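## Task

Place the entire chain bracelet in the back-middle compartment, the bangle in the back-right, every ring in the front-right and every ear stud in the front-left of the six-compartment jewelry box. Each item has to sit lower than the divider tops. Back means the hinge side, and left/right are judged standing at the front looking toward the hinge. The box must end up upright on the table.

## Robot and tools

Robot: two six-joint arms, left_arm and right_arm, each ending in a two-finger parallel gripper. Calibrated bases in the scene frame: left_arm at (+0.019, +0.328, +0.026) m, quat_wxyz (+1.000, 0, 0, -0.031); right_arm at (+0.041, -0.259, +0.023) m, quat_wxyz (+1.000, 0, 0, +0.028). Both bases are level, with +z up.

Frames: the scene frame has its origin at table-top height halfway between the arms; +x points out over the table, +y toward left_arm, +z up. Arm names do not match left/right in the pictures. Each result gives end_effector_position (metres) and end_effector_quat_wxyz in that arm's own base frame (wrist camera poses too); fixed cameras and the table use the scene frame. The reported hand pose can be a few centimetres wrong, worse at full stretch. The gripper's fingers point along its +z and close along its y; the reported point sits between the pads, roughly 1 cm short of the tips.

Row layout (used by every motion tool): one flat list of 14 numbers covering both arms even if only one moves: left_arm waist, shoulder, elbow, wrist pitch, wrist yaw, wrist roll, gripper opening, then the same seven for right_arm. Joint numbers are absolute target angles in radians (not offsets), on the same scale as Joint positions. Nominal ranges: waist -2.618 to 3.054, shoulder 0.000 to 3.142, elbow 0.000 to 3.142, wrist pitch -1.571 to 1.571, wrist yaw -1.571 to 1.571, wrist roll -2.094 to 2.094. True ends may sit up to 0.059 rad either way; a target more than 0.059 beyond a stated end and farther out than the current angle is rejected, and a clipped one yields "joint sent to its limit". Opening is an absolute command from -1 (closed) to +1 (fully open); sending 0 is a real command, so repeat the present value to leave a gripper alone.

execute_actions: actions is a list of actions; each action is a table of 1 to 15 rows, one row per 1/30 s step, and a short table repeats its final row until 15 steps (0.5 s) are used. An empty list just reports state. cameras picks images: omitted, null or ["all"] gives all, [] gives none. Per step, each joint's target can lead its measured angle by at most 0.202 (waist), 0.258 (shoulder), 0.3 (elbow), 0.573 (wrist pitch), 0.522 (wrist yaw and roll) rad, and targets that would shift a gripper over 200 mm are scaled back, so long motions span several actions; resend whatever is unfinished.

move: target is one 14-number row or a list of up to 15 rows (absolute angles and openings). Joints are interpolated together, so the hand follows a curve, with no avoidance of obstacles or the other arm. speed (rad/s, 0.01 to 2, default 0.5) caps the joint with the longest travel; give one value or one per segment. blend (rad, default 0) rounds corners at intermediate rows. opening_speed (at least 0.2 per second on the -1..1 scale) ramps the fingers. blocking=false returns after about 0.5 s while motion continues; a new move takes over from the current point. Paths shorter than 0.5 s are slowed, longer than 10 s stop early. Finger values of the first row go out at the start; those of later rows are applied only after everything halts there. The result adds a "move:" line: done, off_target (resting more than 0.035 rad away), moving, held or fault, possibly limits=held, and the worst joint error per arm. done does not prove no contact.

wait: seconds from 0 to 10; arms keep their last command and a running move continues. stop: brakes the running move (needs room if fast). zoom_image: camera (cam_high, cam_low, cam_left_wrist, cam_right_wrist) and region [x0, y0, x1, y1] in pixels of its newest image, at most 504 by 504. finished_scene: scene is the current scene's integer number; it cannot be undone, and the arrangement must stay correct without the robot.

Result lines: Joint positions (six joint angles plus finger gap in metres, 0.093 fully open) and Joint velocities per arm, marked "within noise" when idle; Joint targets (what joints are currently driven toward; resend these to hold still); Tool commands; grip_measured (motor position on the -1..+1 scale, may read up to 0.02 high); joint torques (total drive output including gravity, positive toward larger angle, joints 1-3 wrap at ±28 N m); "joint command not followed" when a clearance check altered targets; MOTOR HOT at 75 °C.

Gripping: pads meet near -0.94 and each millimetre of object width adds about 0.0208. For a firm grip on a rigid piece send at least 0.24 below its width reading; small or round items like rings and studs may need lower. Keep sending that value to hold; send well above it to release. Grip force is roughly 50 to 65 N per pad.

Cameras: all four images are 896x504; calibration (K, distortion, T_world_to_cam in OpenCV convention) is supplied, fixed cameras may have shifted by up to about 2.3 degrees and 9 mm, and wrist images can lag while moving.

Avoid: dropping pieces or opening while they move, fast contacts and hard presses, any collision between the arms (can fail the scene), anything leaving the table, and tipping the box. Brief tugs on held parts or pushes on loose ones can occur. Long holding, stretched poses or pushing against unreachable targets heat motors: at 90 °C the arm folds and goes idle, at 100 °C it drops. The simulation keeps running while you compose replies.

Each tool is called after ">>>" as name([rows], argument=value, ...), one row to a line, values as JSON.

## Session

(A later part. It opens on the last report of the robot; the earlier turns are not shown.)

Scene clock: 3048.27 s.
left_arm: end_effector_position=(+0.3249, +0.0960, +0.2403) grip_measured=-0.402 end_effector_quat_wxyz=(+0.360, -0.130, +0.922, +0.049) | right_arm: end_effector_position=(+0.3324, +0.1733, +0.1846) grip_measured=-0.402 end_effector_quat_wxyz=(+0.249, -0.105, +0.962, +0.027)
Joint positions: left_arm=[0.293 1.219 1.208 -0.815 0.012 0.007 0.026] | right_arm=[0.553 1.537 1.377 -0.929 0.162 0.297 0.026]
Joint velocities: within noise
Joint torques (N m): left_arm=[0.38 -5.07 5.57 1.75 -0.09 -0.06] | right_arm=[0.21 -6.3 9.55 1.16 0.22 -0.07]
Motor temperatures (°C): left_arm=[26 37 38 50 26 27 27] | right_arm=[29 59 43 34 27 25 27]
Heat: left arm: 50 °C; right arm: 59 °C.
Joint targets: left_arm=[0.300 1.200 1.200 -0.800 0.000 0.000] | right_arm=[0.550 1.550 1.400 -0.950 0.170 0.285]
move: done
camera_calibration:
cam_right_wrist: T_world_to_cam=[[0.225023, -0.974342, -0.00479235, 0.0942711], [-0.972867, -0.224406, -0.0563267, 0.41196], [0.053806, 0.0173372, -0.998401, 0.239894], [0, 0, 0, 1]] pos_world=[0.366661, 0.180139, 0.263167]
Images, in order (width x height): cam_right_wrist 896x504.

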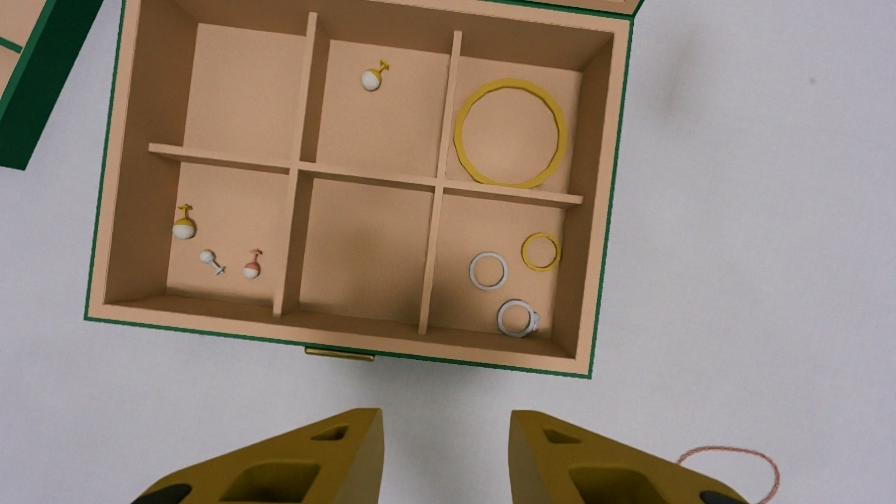

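>>> move([
  [0.3,1.2,1.2,-0.8,0,0,-0.4,0.46,1.85,1.54,-0.69,-0.12,0.0,-0.5],
  [0.3,1.2,1.2,-0.8,0,0,-0.4,0.451,2.117,1.506,-0.37,-0.12,0.0,-0.5],
], cameras=["cam_right_wrist","cam_low"], speed=[0.7,0.3])

>>> zoom_image(camera="cam_right_wrist", region=[250, 300, 650, 504])

Scene clock: 3072.57 s.
left_arm: end_effector_position=(+0.3249, +0.0960, +0.2403) grip_measured=-0.402 end_effector_quat_wxyz=(+0.360, -0.130, +0.922, +0.049) | right_arm: end_effector_position=(+0.4645, +0.2495, +0.0562) grip_measured=-0.498 end_effector_quat_wxyz=(+0.274, -0.227, +0.927, +0.120)
Joint positions: left_arm=[0.293 1.219 1.208 -0.815 0.012 0.007 0.026] | right_arm=[0.457 2.101 1.515 -0.385 -0.112 0.012 0.021]
Joint velocities: within noise
Joint torques (N m): left_arm=[0.38 -5.05 5.56 1.75 -0.09 -0.06] | right_arm=[-0.08 -11.34 6.42 1.72 -0.12 -0.08]
Motor temperatures (°C): left_arm=[26 37 38 50 26 27 27] | right_arm=[29 57 44 34 27 25 27]
Heat: left arm: 50 °C; right arm: 57 °C.
Joint targets: left_arm=[0.300 1.200 1.200 -0.800 0.000 0.000] | right_arm=[0.451 2.117 1.506 -0.370 -0.120 0.000]
move: done
camera_calibration:
cam_right_wrist: T_world_to_cam=[[0.495979, -0.862143, -0.103505, -0.0101249], [-0.864577, -0.479235, -0.151128, 0.568941], [0.0806911, 0.164445, -0.98308, 0.0532293], [0, 0, 0, 1]] pos_world=[0.49262, 0.255174, 0.137264]
Images, in order (width x height): cam_low 896x504, cam_right_wrist 896x504.

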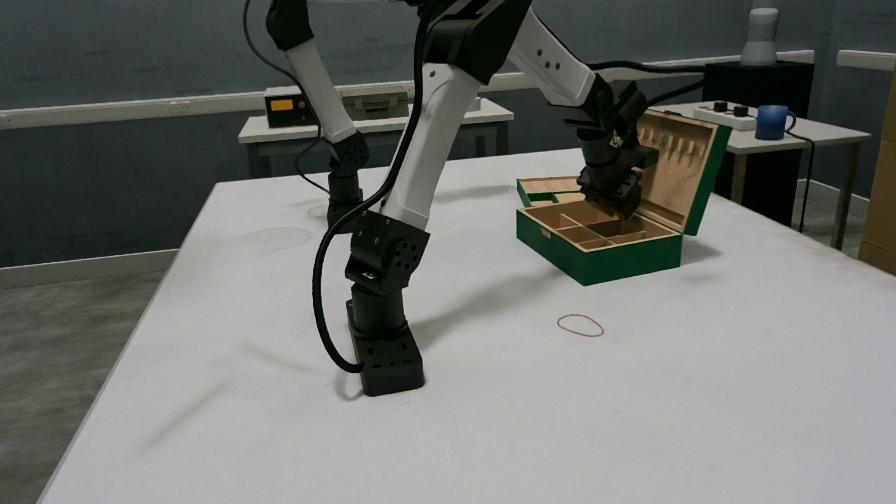

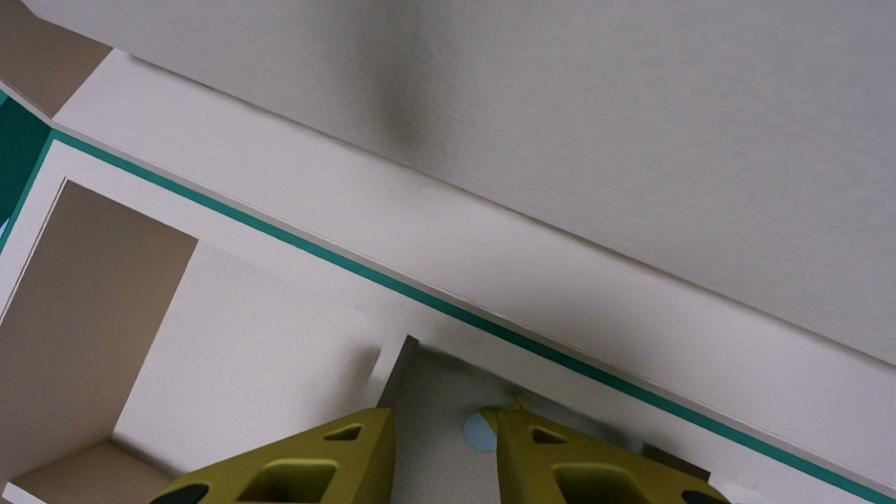

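Scaled by 1.260 from the camera's 896x504 image, which has a finer 1280x720 frame.

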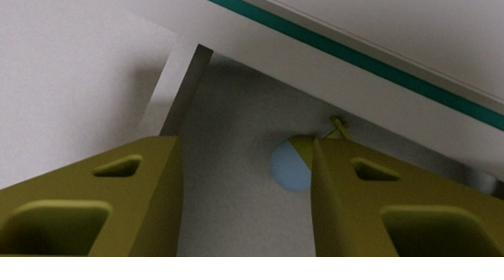

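>>> move([
  [0.3,1.2,1.2,-0.8,0,0,-0.4,0.442,2.095,1.488,-0.37,-0.12,0.3,-0.5],
  [0.3,1.2,1.2,-0.8,0,0,-0.4,0.443,2.130,1.458,-0.305,-0.12,0.3,-0.5],
], cameras=["cam_right_wrist","cam_low"], speed=[0.3,0.2])

>>> zoom_image(camera="cam_right_wrist", region=[250, 300, 650, 504])

Scene clock: 3088.33 s.
left_arm: end_effector_position=(+0.3249, +0.0960, +0.2403) grip_measured=-0.402 end_effector_quat_wxyz=(+0.360, -0.130, +0.922, +0.049) | right_arm: end_effector_position=(+0.4716, +0.2503, +0.0547) grip_measured=-0.498 end_effector_quat_wxyz=(+0.279, -0.102, +0.941, +0.164)
Joint positions: left_arm=[0.293 1.219 1.208 -0.815 0.012 0.007 0.026] | right_arm=[0.452 2.101 1.477 -0.297 -0.114 0.275 0.021]
Joint velocities: within noise
Joint torques (N m): left_arm=[0.38 -5.05 5.57 1.75 -0.09 -0.06] | right_arm=[-0.31 -10.1 5.42 1.56 -0.09 0.29]
Motor temperatures (°C): left_arm=[26 37 38 50 26 27 27] | right_arm=[29 58 44 35 27 25 27]
Heat: left arm: 50 °C; right arm: 58 °C.
Joint targets: left_arm=[0.300 1.200 1.200 -0.800 0.000 0.000] | right_arm=[0.443 2.130 1.458 -0.305 -0.120 0.300]
move: done
camera_calibration:
cam_right_wrist: T_world_to_cam=[[0.293252, -0.921111, -0.256042, 0.105537], [-0.952465, -0.25836, -0.161432, 0.56194], [0.0825461, 0.291212, -0.953091, 0.0167592], [0, 0, 0, 1]] pos_world=[0.502896, 0.237513, 0.13371]
Images, in order (width x height): cam_low 896x504, cam_right_wrist 896x504.

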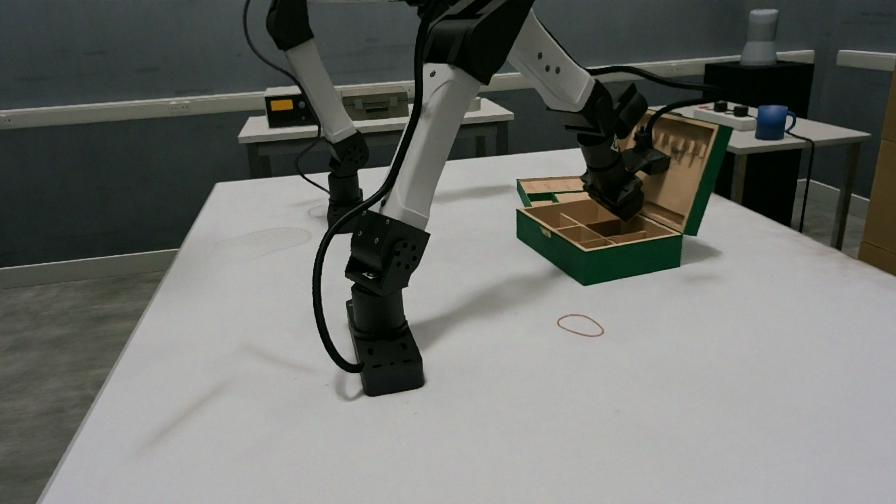

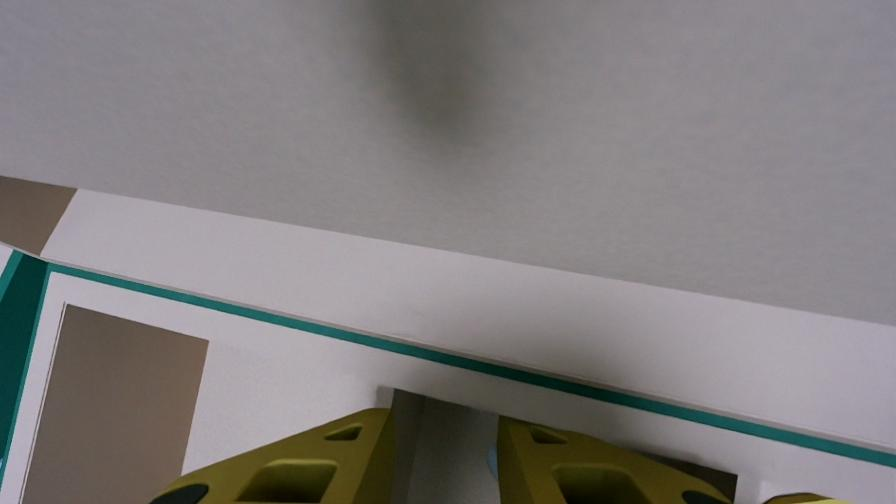

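Scaled by 1.260 from the camera's 896x504 image, which has a finer 1280x720 frame.

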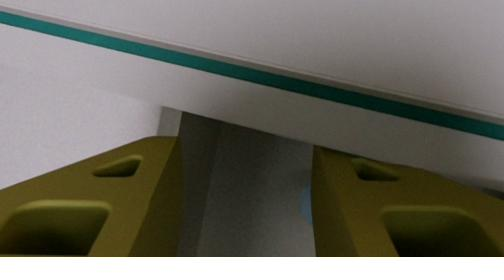

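>>> move([
  [0.3,1.2,1.2,-0.8,0,0,-0.4,0.430,2.03,1.49,-0.46,-0.12,0.3,-0.5],
  [0.3,1.2,1.2,-0.8,0,0,-0.4,0.432,2.13,1.45,-0.345,-0.12,0.3,-0.5],
], cameras=["cam_right_wrist","cam_low"], speed=[0.3,0.25])

>>> zoom_image(camera="cam_right_wrist", region=[250, 300, 650, 504])

Scene clock: 3100.60 s.
left_arm: end_effector_position=(+0.3249, +0.0960, +0.2403) grip_measured=-0.402 end_effector_quat_wxyz=(+0.360, -0.130, +0.922, +0.049) | right_arm: end_effector_position=(+0.4588, +0.2343, +0.0388) grip_measured=-0.498 end_effector_quat_wxyz=(+0.240, -0.084, +0.956, +0.150)
Joint positions: left_arm=[0.293 1.219 1.208 -0.815 0.012 0.007 0.026] | right_arm=[0.435 2.102 1.462 -0.368 -0.114 0.293 0.021]
Joint velocities: within noise
Joint torques (N m): left_arm=[0.38 -5.07 5.56 1.75 -0.09 -0.06] | right_arm=[0.25 -10 5.9 1.73 -0.09 0.13]
Motor temperatures (°C): left_arm=[26 37 38 50 26 27 27] | right_arm=[29 58 43 35 27 25 27]
Heat: left arm: 50 °C; right arm: 58 °C.
Joint targets: left_arm=[0.300 1.200 1.200 -0.800 0.000 0.000] | right_arm=[0.432 2.130 1.450 -0.345 -0.120 0.300]
move: done
camera_calibration:
cam_right_wrist: T_world_to_cam=[[0.242554, -0.936883, -0.25183, 0.117323], [-0.970091, -0.231685, -0.0724213, 0.541498], [0.00950503, 0.261864, -0.965058, 0.0482099], [0, 0, 0, 1]] pos_world=[0.496387, 0.222751, 0.115287]
Images, in order (width x height): cam_low 896x504, cam_right_wrist 896x504.

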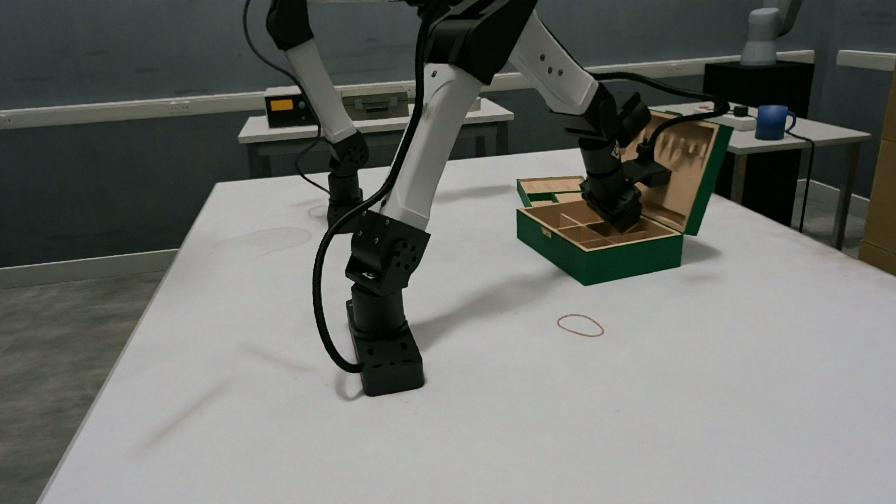

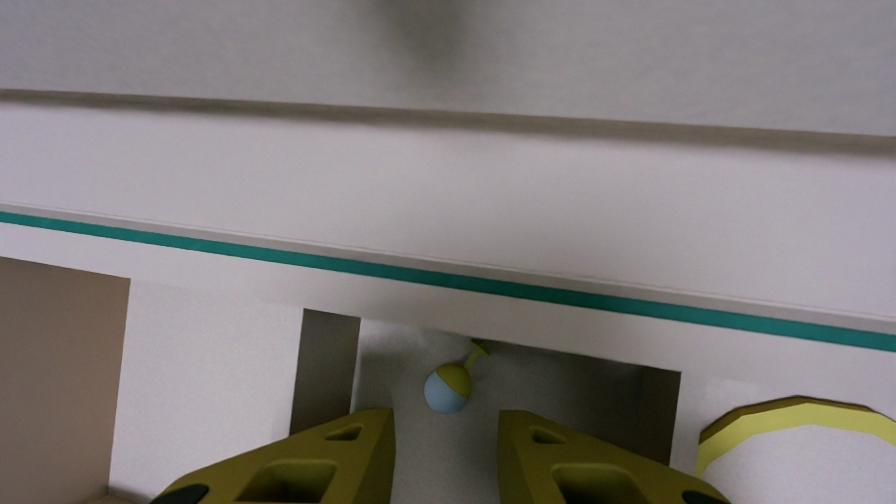

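Scaled by 1.260 from the camera's 896x504 image, which has a finer 1280x720 frame.

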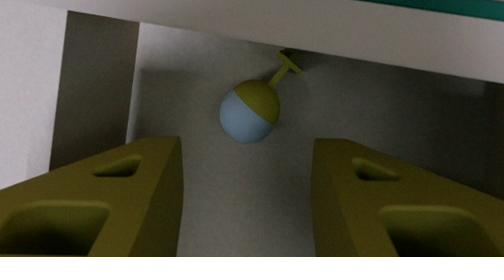

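>>> move([
  [0.3,1.2,1.2,-0.8,0,0,-0.4,0.445,2.165,1.437,-0.30,-0.12,0.3,-0.5],
], cameras=["cam_right_wrist","cam_low"], speed=0.15)

>>> zoom_image(camera="cam_right_wrist", region=[250, 300, 650, 504])

Scene clock: 3111.60 s.
left_arm: end_effector_position=(+0.3249, +0.0960, +0.2403) grip_measured=-0.402 end_effector_quat_wxyz=(+0.360, -0.130, +0.922, +0.049) | right_arm: end_effector_position=(+0.4619, +0.2412, +0.0292) grip_measured=-0.498 end_effector_quat_wxyz=(+0.246, -0.087, +0.953, +0.155)
Joint positions: left_arm=[0.293 1.219 1.208 -0.815 0.012 0.007 0.026] | right_arm=[0.444 2.129 1.453 -0.314 -0.116 0.296 0.021]
Joint velocities: within noise
Joint torques (N m): left_arm=[0.38 -5.05 5.57 1.75 -0.09 -0.06] | right_arm=[0.58 -9.37 5.5 1.68 -0.07 0.07]
Motor temperatures (°C): left_arm=[26 37 38 50 26 27 27] | right_arm=[29 58 43 36 27 25 27]
Heat: left arm: 50 °C; right arm: 58 °C.
Joint targets: left_arm=[0.300 1.200 1.200 -0.800 0.000 0.000] | right_arm=[0.445 2.165 1.437 -0.300 -0.120 0.300]
move: off_target (right_arm); right_arm: the shoulder is farthest, 0.036 rad from its target
camera_calibration:
cam_right_wrist: T_world_to_cam=[[0.25233, -0.932704, -0.257669, 0.115268], [-0.967404, -0.237261, -0.088527, 0.545973], [0.0214345, 0.271608, -0.962169, 0.0291545], [0, 0, 0, 1]] pos_world=[0.498466, 0.22913, 0.106086]
Images, in order (width x height): cam_low 896x504, cam_right_wrist 896x504.

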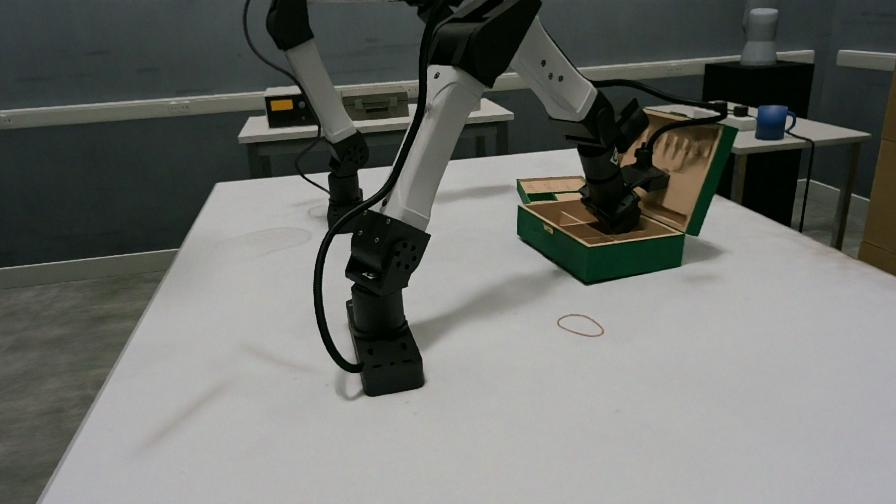

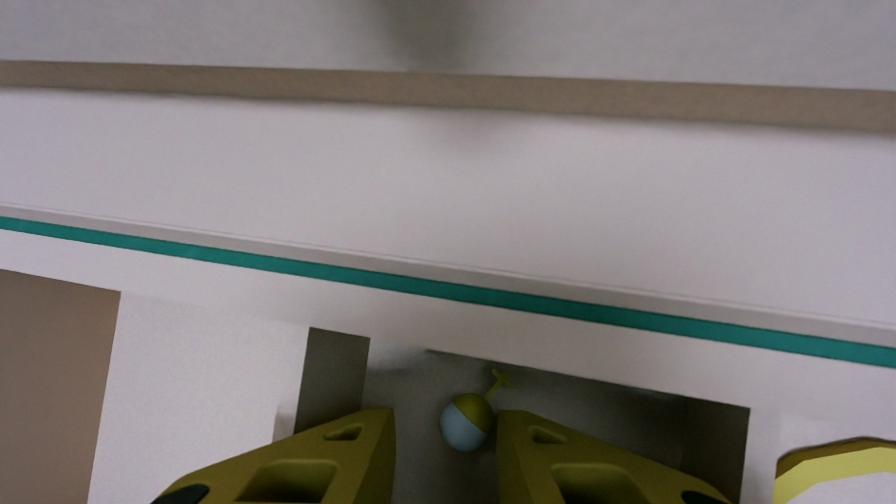

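Scaled by 1.260 from the camera's 896x504 image, which has a finer 1280x720 frame.

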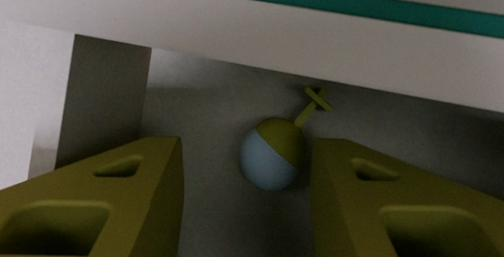

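>>> move([
  [0.3,1.2,1.2,-0.8,0,0,-0.4,0.432,2.16,1.437,-0.30,-0.12,0.3,-0.5],
  [0.3,1.2,1.2,-0.8,0,0,-0.4,0.434,2.19,1.41,-0.235,-0.12,0.3,-0.5],
], cameras=["cam_right_wrist","cam_low"], speed=0.12)

>>> zoom_image(camera="cam_right_wrist", region=[250, 300, 650, 504])

Scene clock: 3120.70 s.
left_arm: end_effector_position=(+0.3249, +0.0960, +0.2403) grip_measured=-0.402 end_effector_quat_wxyz=(+0.360, -0.130, +0.922, +0.049) | right_arm: end_effector_position=(+0.4688, +0.2436, +0.0278) grip_measured=-0.499 end_effector_quat_wxyz=(+0.266, -0.087, +0.946, +0.162)
Joint positions: left_arm=[0.293 1.219 1.208 -0.815 0.012 0.007 0.026] | right_arm=[0.442 2.136 1.431 -0.241 -0.116 0.296 0.021]
Joint velocities: within noise
Joint torques (N m): left_arm=[0.38 -5.07 5.56 1.75 -0.08 -0.06] | right_arm=[-0.23 -7.69 4.96 1.66 -0.07 0.08]
Motor temperatures (°C): left_arm=[26 37 38 50 26 27 27] | right_arm=[29 58 42 35 27 25 27]
Heat: left arm: 50 °C; right arm: 58 °C.
Joint targets: left_arm=[0.300 1.200 1.200 -0.800 0.000 0.000] | right_arm=[0.434 2.190 1.410 -0.235 -0.120 0.300]
move: off_target (right_arm); right_arm: the shoulder is farthest, 0.054 rad from its target
camera_calibration:
cam_right_wrist: T_world_to_cam=[[0.261442, -0.927926, -0.265711, 0.110103], [-0.963337, -0.233666, -0.13184, 0.551518], [0.06025, 0.290437, -0.954995, 0.00401398], [0, 0, 0, 1]] pos_world=[0.502271, 0.229873, 0.105801]
Images, in order (width x height): cam_low 896x504, cam_right_wrist 896x504.

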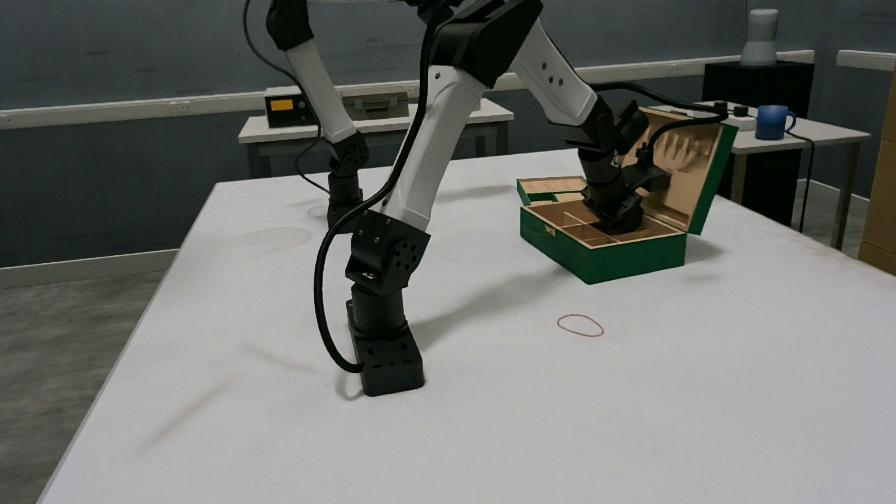

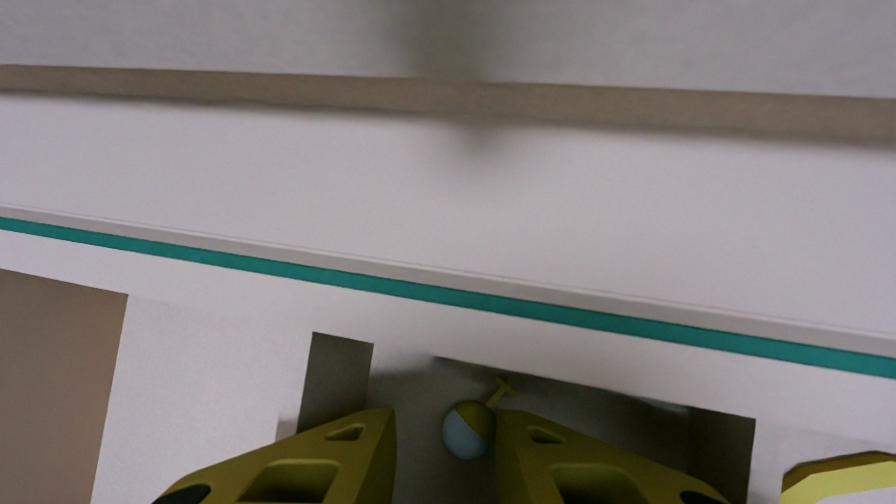

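Scaled by 1.260 from the camera's 896x504 image, which has a finer 1280x720 frame.

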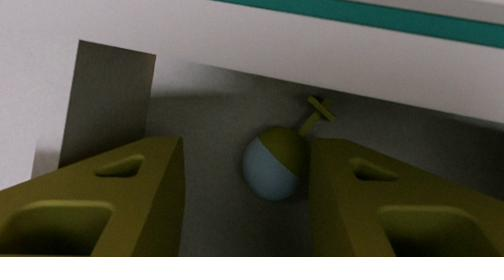

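>>> move([
  [0.3,1.2,1.2,-0.8,0,0,-0.4,0.430,2.06,1.46,-0.38,-0.12,0.3,-0.54],
  [0.3,1.2,1.2,-0.8,0,0,-0.4,0.422,2.14,1.44,-0.32,-0.12,0.3,-0.54],
], cameras=["cam_right_wrist"], speed=0.15)

>>> zoom_image(camera="cam_right_wrist", region=[250, 300, 650, 504])

Scene clock: 3134.73 s.
left_arm: end_effector_position=(+0.3249, +0.0960, +0.2403) grip_measured=-0.402 end_effector_quat_wxyz=(+0.360, -0.130, +0.922, +0.049) | right_arm: end_effector_position=(+0.4590, +0.2382, +0.0322) grip_measured=-0.538 end_effector_quat_wxyz=(+0.242, -0.085, +0.953, +0.162)
Joint positions: left_arm=[0.293 1.219 1.208 -0.815 0.012 0.007 0.026] | right_arm=[0.435 2.112 1.439 -0.32 -0.134 0.296 0.019]
Joint velocities: within noise
Joint torques (N m): left_arm=[0.38 -5.07 5.56 1.75 -0.08 -0.05] | right_arm=[-0.66 -10.04 7.05 1.53 0.1 0.08]
Motor temperatures (°C): left_arm=[26 37 38 50 26 27 27] | right_arm=[29 58 42 36 27 25 27]
Heat: left arm: 50 °C; right arm: 58 °C.
Joint targets: left_arm=[0.300 1.200 1.200 -0.800 0.000 0.000] | right_arm=[0.422 2.140 1.440 -0.320 -0.120 0.300]
move: done
camera_calibration:
cam_right_wrist: T_world_to_cam=[[0.251125, -0.929019, -0.271771, 0.114069], [-0.967874, -0.237377, -0.0828987, 0.542747], [0.0125024, 0.283858, -0.958785, 0.0339299], [0, 0, 0, 1]] pos_world=[0.496241, 0.225177, 0.108525]
Images, in order (width x height): cam_right_wrist 896x504.

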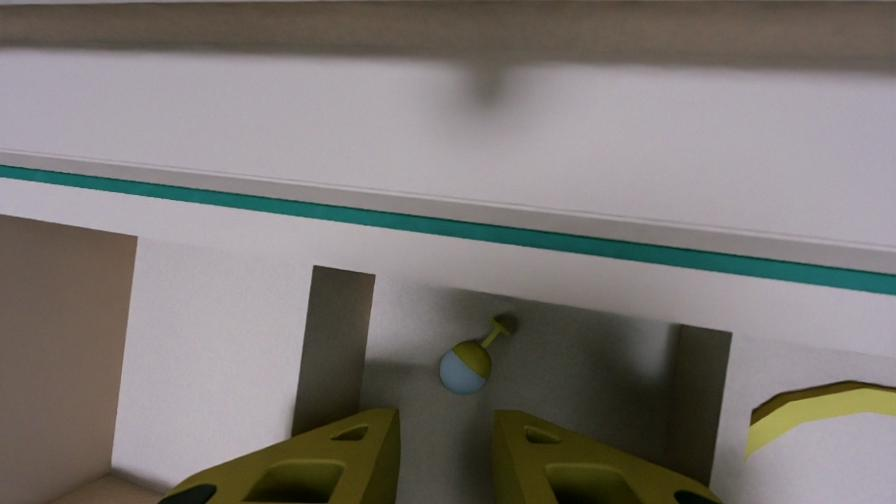

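Scaled by 1.260 from the camera's 896x504 image, which has a finer 1280x720 frame.

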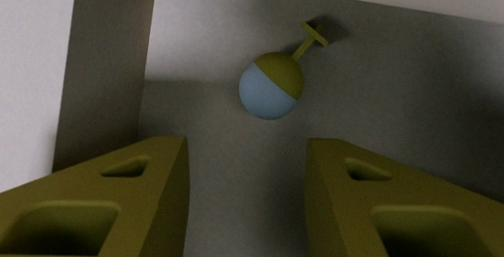

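>>> move([
  [0.3,1.2,1.2,-0.8,0,0,-0.4,0.405,2.13,1.475,-0.35,-0.12,0.3,-0.58],
  [0.3,1.2,1.2,-0.8,0,0,-0.4,0.412,2.165,1.475,-0.32,-0.12,0.3,-0.58],
], cameras=["cam_right_wrist"], speed=0.15)

>>> zoom_image(camera="cam_right_wrist", region=[250, 300, 650, 504])

Scene clock: 3156.87 s.
left_arm: end_effector_position=(+0.3249, +0.0960, +0.2403) grip_measured=-0.402 end_effector_quat_wxyz=(+0.360, -0.130, +0.922, +0.049) | right_arm: end_effector_position=(+0.4685, +0.2357, +0.0350) grip_measured=-0.578 end_effector_quat_wxyz=(+0.250, -0.080, +0.951, +0.164)
Joint positions: left_arm=[0.293 1.219 1.208 -0.815 0.012 0.007 0.026] | right_arm=[0.422 2.126 1.463 -0.315 -0.138 0.296 0.017]
Joint velocities: within noise
Joint torques (N m): left_arm=[0.38 -5.07 5.57 1.75 -0.09 -0.06] | right_arm=[-0.38 -9.13 8.13 1.5 0.14 0.07]
Motor temperatures (°C): left_arm=[26 37 38 50 26 27 27] | right_arm=[29 58 42 36 26 25 27]
Heat: left arm: 50 °C; right arm: 58 °C.
Joint targets: left_arm=[0.300 1.200 1.200 -0.800 0.000 0.000] | right_arm=[0.412 2.165 1.475 -0.320 -0.120 0.300]
move: off_target (right_arm); right_arm: the shoulder is farthest, 0.039 rad from its target
camera_calibration:
cam_right_wrist: T_world_to_cam=[[0.24448, -0.92905, -0.277661, 0.113431], [-0.969243, -0.225802, -0.0978852, 0.550016], [0.0282438, 0.293051, -0.955679, 0.0275897], [0, 0, 0, 1]] pos_world=[0.504588, 0.221493, 0.111701]
Images, in order (width x height): cam_right_wrist 896x504.

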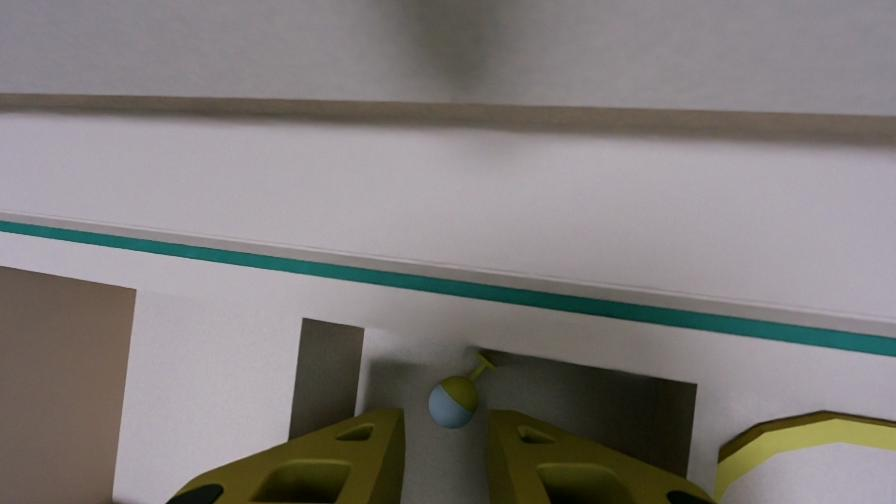

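Scaled by 1.260 from the camera's 896x504 image, which has a finer 1280x720 frame.

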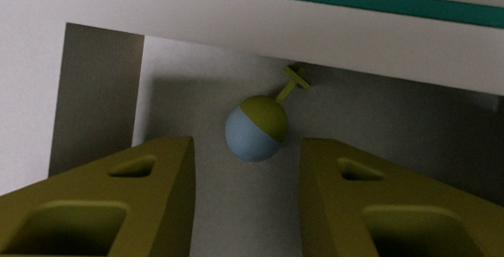

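>>> move([
  [0.3,1.2,1.2,-0.8,0,0,-0.4,0.435,2.19,1.437,-0.29,-0.12,0.3,-0.58],
], cameras=["cam_right_wrist","cam_low"], speed=0.12)

>>> zoom_image(camera="cam_right_wrist", region=[250, 300, 650, 504])

Scene clock: 3171.00 s.
left_arm: end_effector_position=(+0.3249, +0.0960, +0.2403) grip_measured=-0.402 end_effector_quat_wxyz=(+0.360, -0.130, +0.922, +0.049) | right_arm: end_effector_position=(+0.4672, +0.2414, +0.0252) grip_measured=-0.578 end_effector_quat_wxyz=(+0.249, -0.085, +0.951, +0.164)
Joint positions: left_arm=[0.293 1.219 1.208 -0.815 0.012 0.007 0.026] | right_arm=[0.434 2.147 1.458 -0.29 -0.134 0.296 0.017]
Joint velocities: within noise
Joint torques (N m): left_arm=[0.38 -5.05 5.57 1.75 -0.09 -0.06] | right_arm=[0.55 -8.94 5.04 1.55 0.1 0.07]
Motor temperatures (°C): left_arm=[26 37 38 50 26 27 27] | right_arm=[29 60 42 35 26 25 27]
Heat: left arm: 50 °C; right arm: 60 °C.
Joint targets: left_arm=[0.300 1.200 1.200 -0.800 0.000 0.000] | right_arm=[0.435 2.190 1.437 -0.290 -0.120 0.300]
move: off_target (right_arm); right_arm: the shoulder is farthest, 0.043 rad from its target
camera_calibration:
cam_right_wrist: T_world_to_cam=[[0.253527, -0.927641, -0.274237, 0.11171], [-0.967024, -0.235945, -0.0958841, 0.550414], [0.0242414, 0.289503, -0.95687, 0.0193503], [0, 0, 0, 1]] pos_world=[0.503473, 0.227892, 0.101927]
Images, in order (width x height): cam_low 896x504, cam_right_wrist 896x504.

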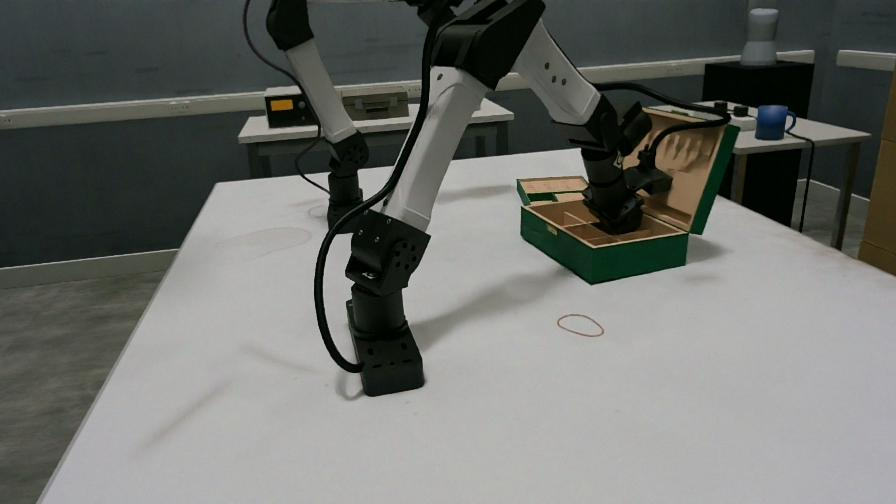

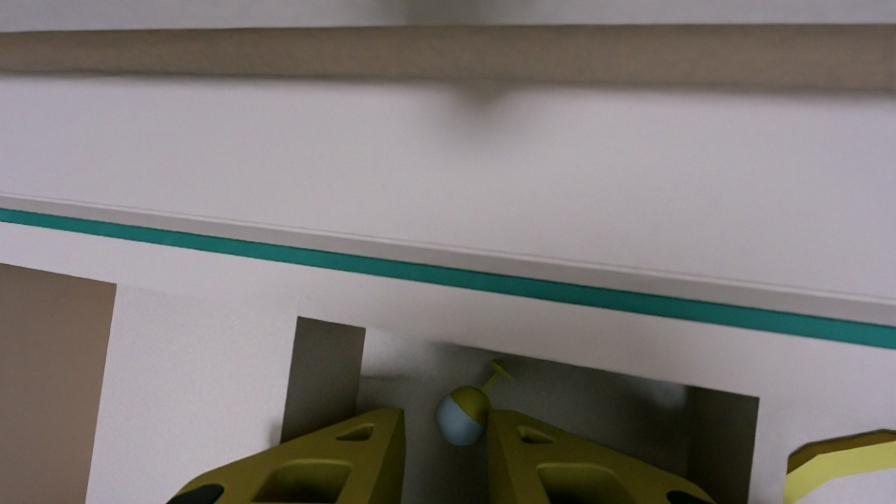

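Scaled by 1.260 from the camera's 896x504 image, which has a finer 1280x720 frame.

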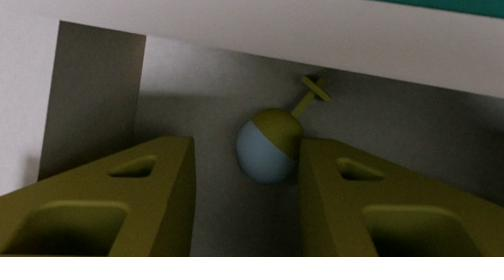

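>>> move([
  [0.3,1.2,1.2,-0.8,0,0,-0.4,0.418,2.165,1.445,-0.30,-0.12,0.3,-0.58],
  [0.3,1.2,1.2,-0.8,0,0,-0.4,0.423,2.222,1.427,-0.245,-0.12,0.3,-0.58],
], cameras=["cam_right_wrist","cam_low"], speed=0.12)

>>> zoom_image(camera="cam_right_wrist", region=[250, 300, 650, 504])

Scene clock: 3179.37 s.
left_arm: end_effector_position=(+0.3249, +0.0960, +0.2403) grip_measured=-0.402 end_effector_quat_wxyz=(+0.360, -0.130, +0.922, +0.049) | right_arm: end_effector_position=(+0.4747, +0.2439, +0.0240) grip_measured=-0.578 end_effector_quat_wxyz=(+0.265, -0.085, +0.946, +0.168)
Joint positions: left_arm=[0.293 1.219 1.208 -0.815 0.012 0.007 0.026] | right_arm=[0.433 2.16 1.452 -0.236 -0.132 0.296 0.017]
Joint velocities: within noise
Joint torques (N m): left_arm=[0.38 -5.05 5.56 1.75 -0.09 -0.05] | right_arm=[-0.38 -7.25 4.57 1.52 0.09 0.07]
Motor temperatures (°C): left_arm=[26 37 37 50 26 27 27] | right_arm=[29 59 42 35 26 25 27]
Heat: left arm: 50 °C; right arm: 59 °C.
Joint targets: left_arm=[0.300 1.200 1.200 -0.800 0.000 0.000] | right_arm=[0.423 2.222 1.427 -0.245 -0.120 0.300]
move: off_target (right_arm); right_arm: the shoulder is farthest, 0.062 rad from its target
camera_calibration:
cam_right_wrist: T_world_to_cam=[[0.260534, -0.924491, -0.278279, 0.107771], [-0.963824, -0.232259, -0.130761, 0.55659], [0.0562545, 0.30228, -0.951558, -0.00111026], [0, 0, 0, 1]] pos_world=[0.508439, 0.229242, 0.101714]
Images, in order (width x height): cam_low 896x504, cam_right_wrist 896x504.

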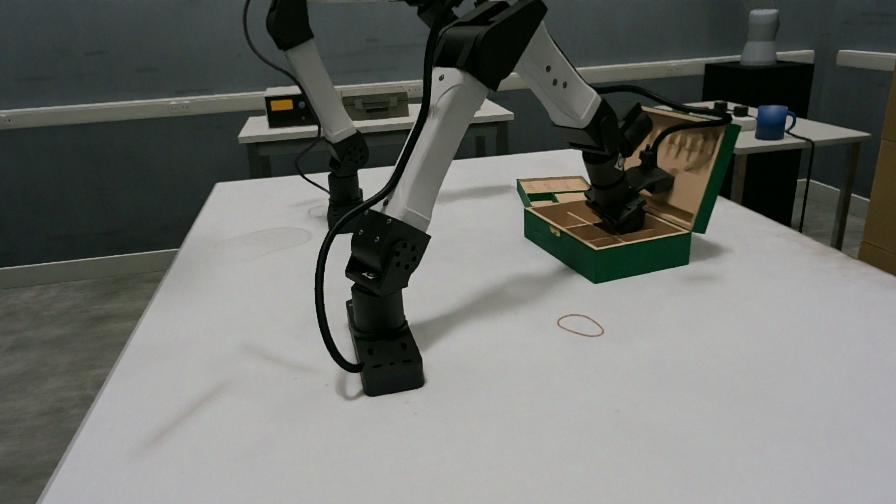

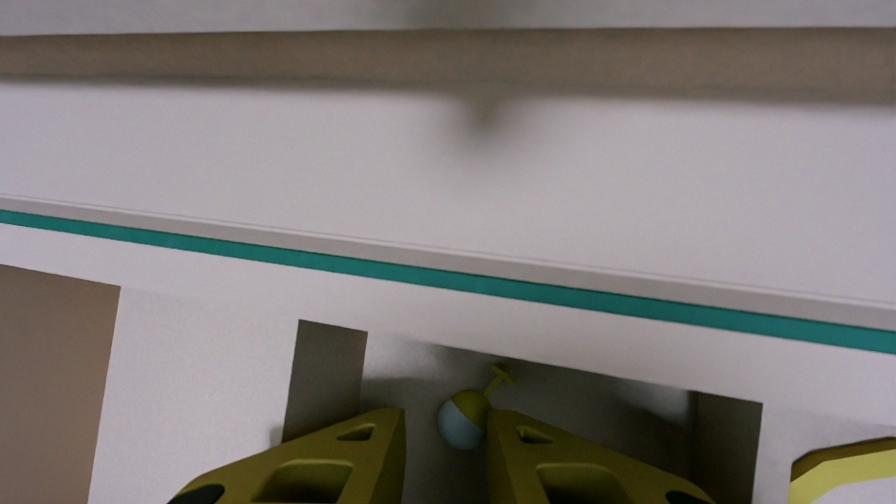

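Scaled by 1.260 from the camera's 896x504 image, which has a finer 1280x720 frame.

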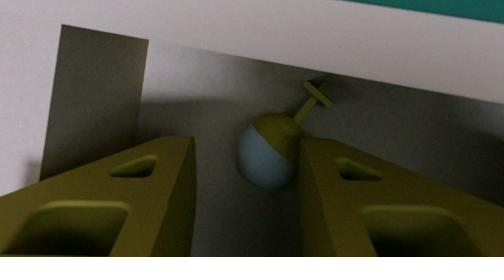

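>>> move([
  [0.3,1.2,1.2,-0.8,0,0,-0.4,0.423,2.08,1.46,-0.38,-0.12,0.3,-0.58],
  [0.3,1.2,1.2,-0.8,0,0,-0.4,0.45,1.75,1.50,-0.75,0,0.3,-0.7],
  [0.3,1.2,1.2,-0.8,0,0,-0.4,0.60,1.42,1.15,-0.70,0,0.47,-0.94],
  [0.3,1.2,1.2,-0.8,0,0,-0.4,0.620,1.67,0.865,-0.28,0,0.47,-0.94],
], cameras=["cam_right_wrist"], speed=[0.2,0.5,0.9,0.5])

Scene clock: 3199.03 s.
left_arm: end_effector_position=(+0.3249, +0.0960, +0.2403) grip_measured=-0.402 end_effector_quat_wxyz=(+0.360, -0.130, +0.922, +0.049) | right_arm: end_effector_position=(+0.3036, +0.2147, +0.0303) grip_measured=-0.936 end_effector_quat_wxyz=(+0.205, -0.076, +0.968, +0.125)
Joint positions: left_arm=[0.293 1.219 1.208 -0.815 0.012 0.007 0.026] | right_arm=[0.613 1.66 0.871 -0.296 -0.005 0.458 0]
Joint velocities: within noise
Joint torques (N m): left_arm=[0.36 -5.05 5.57 1.75 -0.09 -0.06] | right_arm=[1.03 -6.91 5.96 1.47 0.1 0.16]
Motor temperatures (°C): left_arm=[26 37 37 50 26 27 27] | right_arm=[29 59 42 36 26 25 27]
Heat: left arm: 50 °C; right arm: 59 °C.
Joint targets: left_arm=[0.300 1.200 1.200 -0.800 0.000 0.000] | right_arm=[0.620 1.670 0.865 -0.280 0.000 0.470]
move: done
camera_calibration:
cam_right_wrist: T_world_to_cam=[[0.207885, -0.95386, -0.216646, 0.147559], [-0.976702, -0.21448, 0.00711685, 0.381604], [-0.0532547, 0.210119, -0.976224, 0.0771051], [0, 0, 0, 1]] pos_world=[0.346145, 0.206396, 0.104524]
Images, in order (width x height): cam_right_wrist 896x504.

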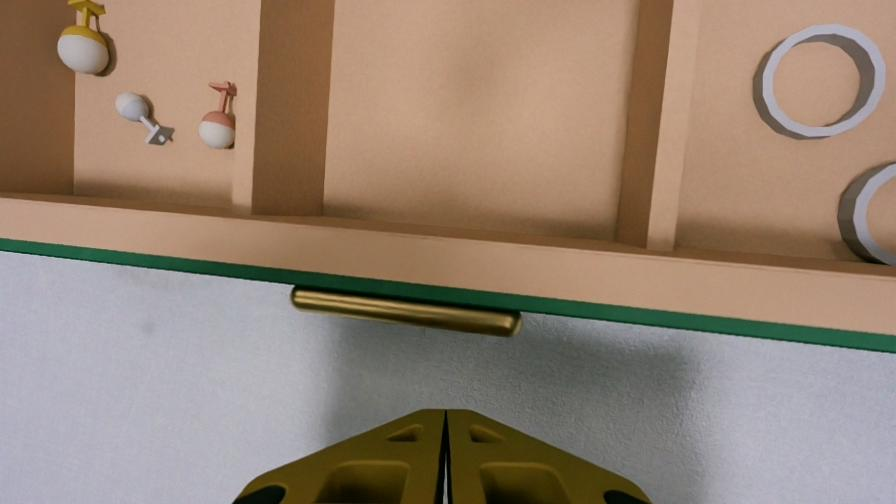

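>>> execute_actions([
  [[0.3,1.2,1.2,-0.8,0,0,-0.4,0.617,1.68,0.88,-0.28,0,0.47,-0.94],[0.3,1.2,1.2,-0.8,0,0,-0.4,0.613,1.70,0.90,-0.28,0,0.47,-0.94],[0.3,1.2,1.2,-0.8,0,0,-0.4,0.607,1.722,0.925,-0.28,0,0.47,-0.94],[0.3,1.2,1.2,-0.8,0,0,-0.4,0.598,1.750,0.955,-0.28,0,0.47,-0.94],[0.3,1.2,1.2,-0.8,0,0,-0.4,0.588,1.785,0.992,-0.29,0,0.47,-0.94],[0.3,1.2,1.2,-0.8,0,0,-0.4,0.577,1.82,1.03,-0.29,0,0.47,-0.94],[0.3,1.2,1.2,-0.8,0,0,-0.4,0.569,1.84,1.055,-0.29,0,0.47,-0.94]],
], cameras=["cam_low"])

>>> move([
  [0.3,1.2,1.2,-0.8,0,0,-0.4,0.61,1.64,0.86,-0.28,0,0.47,-0.94],
  [0.3,1.2,1.2,-0.8,0,0,-0.4,0.60,1.42,1.15,-0.75,0,0.4,-0.94],
  [0.3,1.2,1.2,-0.8,0,0,-0.4,0.52,1.65,1.4,-0.9,0.1,0.35,-0.55],
], cameras=["cam_right_wrist"], speed=[0.4,0.7,0.7])

Scene clock: 3211.40 s.
left_arm: end_effector_position=(+0.3249, +0.0960, +0.2403) grip_measured=-0.402 end_effector_quat_wxyz=(+0.360, -0.130, +0.922, +0.049) | right_arm: end_effector_position=(+0.3415, +0.2254, +0.0197) grip_measured=-0.936 end_effector_quat_wxyz=(+0.197, -0.059, +0.971, +0.119)
Joint positions: left_arm=[0.293 1.219 1.208 -0.815 0.012 0.007 0.026] | right_arm=[0.579 1.824 1.029 -0.312 -0.011 0.46 0]
Joint velocities: within noise
Joint torques (N m): left_arm=[0.39 -5.07 5.57 1.76 -0.09 -0.05] | right_arm=[-0.39 -7.83 8.87 1.55 0.15 0.14]
Motor temperatures (°C): left_arm=[26 37 37 50 26 27 27] | right_arm=[29 58 42 36 26 25 27]
Heat: left arm: 50 °C; right arm: 58 °C.
Joint targets: left_arm=[0.300 1.200 1.200 -0.800 0.000 0.000] | right_arm=[0.569 1.840 1.055 -0.290 0.000 0.470]
Images, in order (width x height): cam_low 896x504.

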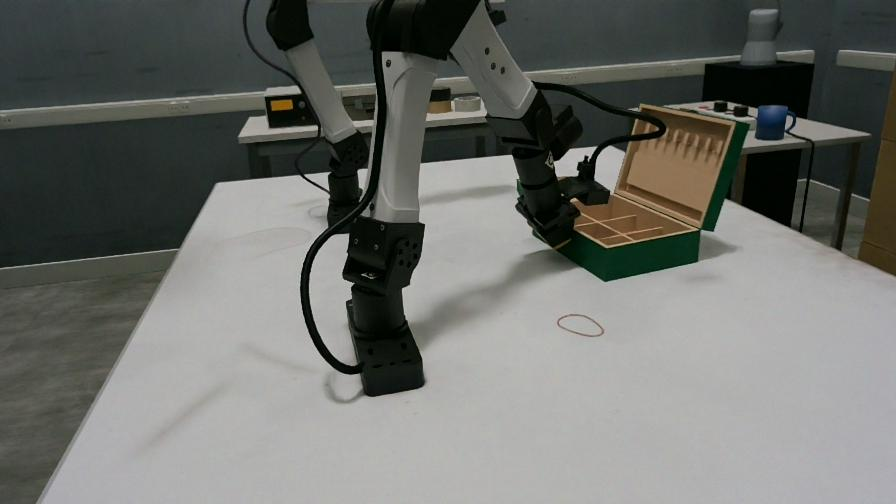

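Scene clock: 3214.43 s.
left_arm: end_effector_position=(+0.3249, +0.0960, +0.2403) grip_measured=-0.402 end_effector_quat_wxyz=(+0.360, -0.130, +0.922, +0.049) | right_arm: end_effector_position=(+0.3465, +0.1818, +0.1524) grip_measured=-0.552 end_effector_quat_wxyz=(+0.212, -0.068, +0.973, +0.051)
Joint positions: left_arm=[0.293 1.219 1.208 -0.815 0.012 0.007 0.026] | right_arm=[0.523 1.638 1.378 -0.879 0.092 0.362 0.019]
Joint velocities: within noise
Joint torques (N m): left_arm=[0.38 -5.05 5.57 1.75 -0.09 -0.05] | right_arm=[0.24 -7.32 9.44 1.02 0.18 -0.08]
Motor temperatures (°C): left_arm=[26 37 37 50 26 27 27] | right_arm=[29 58 42 35 26 25 27]
Heat: left arm: 50 °C; right arm: 58 °C.
Joint targets: left_arm=[0.300 1.200 1.200 -0.800 0.000 0.000] | right_arm=[0.520 1.650 1.400 -0.900 0.100 0.350]
move: done
camera_calibration:
cam_right_wrist: T_world_to_cam=[[0.165148, -0.983255, -0.0770414, 0.132565], [-0.985922, -0.166658, 0.0135531, 0.409121], [-0.0261657, 0.0737185, -0.996936, 0.223995], [0, 0, 0, 1]] pos_world=[0.387329, 0.182016, 0.227977]
Images, in order (width x height): cam_right_wrist 896x504.

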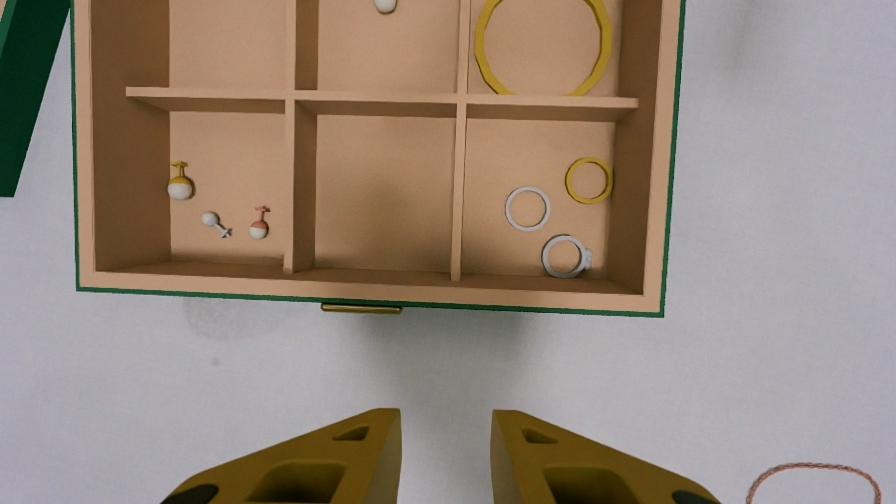

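>>> move([
  [0.3,1.2,1.2,-0.8,0,0,-0.4,0.465,2.0,1.80,-0.9,0,0.35,-0.5],
  [0.3,1.2,1.2,-0.8,0,0,-0.4,0.461,2.285,1.819,-0.625,0,0.35,-0.5],
], cameras=["cam_right_wrist","cam_low"], speed=[0.7,0.3])

>>> zoom_image(camera="cam_right_wrist", region=[250, 300, 650, 504])

Scene clock: 3232.87 s.
left_arm: end_effector_position=(+0.3249, +0.0960, +0.2403) grip_measured=-0.402 end_effector_quat_wxyz=(+0.360, -0.130, +0.922, +0.049) | right_arm: end_effector_position=(+0.4850, +0.2426, +0.0398) grip_measured=-0.502 end_effector_quat_wxyz=(+0.209, -0.050, +0.973, +0.087)
Joint positions: left_arm=[0.293 1.219 1.208 -0.815 0.012 0.007 0.026] | right_arm=[0.467 2.27 1.797 -0.641 0.009 0.362 0.021]
Joint velocities: within noise
Joint torques (N m): left_arm=[0.38 -5.05 5.56 1.76 -0.09 -0.06] | right_arm=[0.02 -12.79 9.26 1.42 -0.04 -0.08]
Motor temperatures (°C): left_arm=[26 37 37 51 26 27 27] | right_arm=[29 58 43 35 26 25 27]
Heat: left arm: 51 °C; right arm: 58 °C.
Joint targets: left_arm=[0.300 1.200 1.200 -0.800 0.000 0.000] | right_arm=[0.461 2.285 1.819 -0.625 0.000 0.350]
move: done
camera_calibration:
cam_right_wrist: T_world_to_cam=[[0.143866, -0.977354, -0.155185, 0.172792], [-0.988902, -0.147862, 0.0144556, 0.554237], [-0.0370741, 0.151383, -0.98778, 0.0969981], [0, 0, 0, 1]] pos_world=[0.526824, 0.236145, 0.114616]
Images, in order (width x height): cam_low 896x504, cam_right_wrist 896x504.

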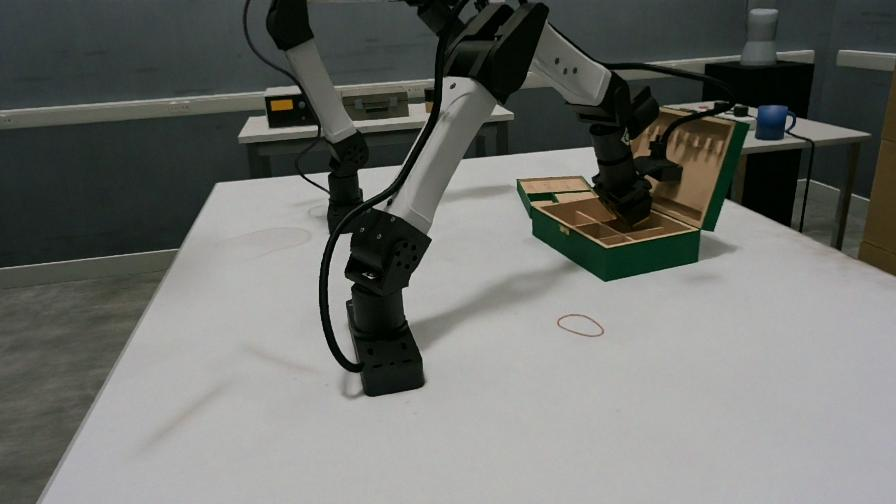

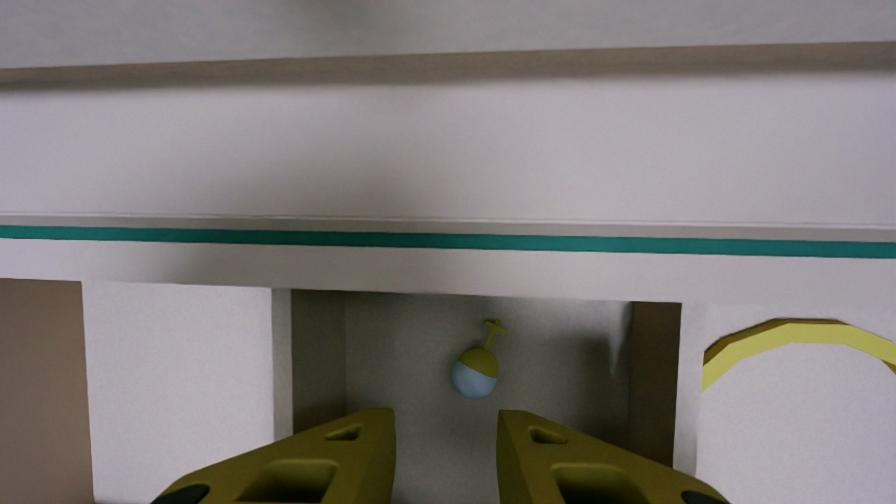

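Scaled by 1.260 from the camera's 896x504 image, which has a finer 1280x720 frame.

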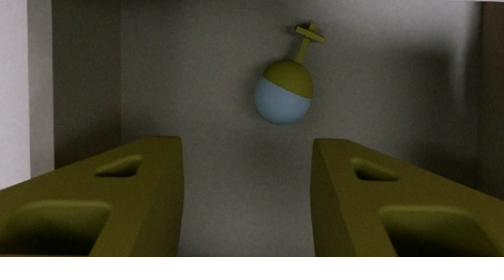

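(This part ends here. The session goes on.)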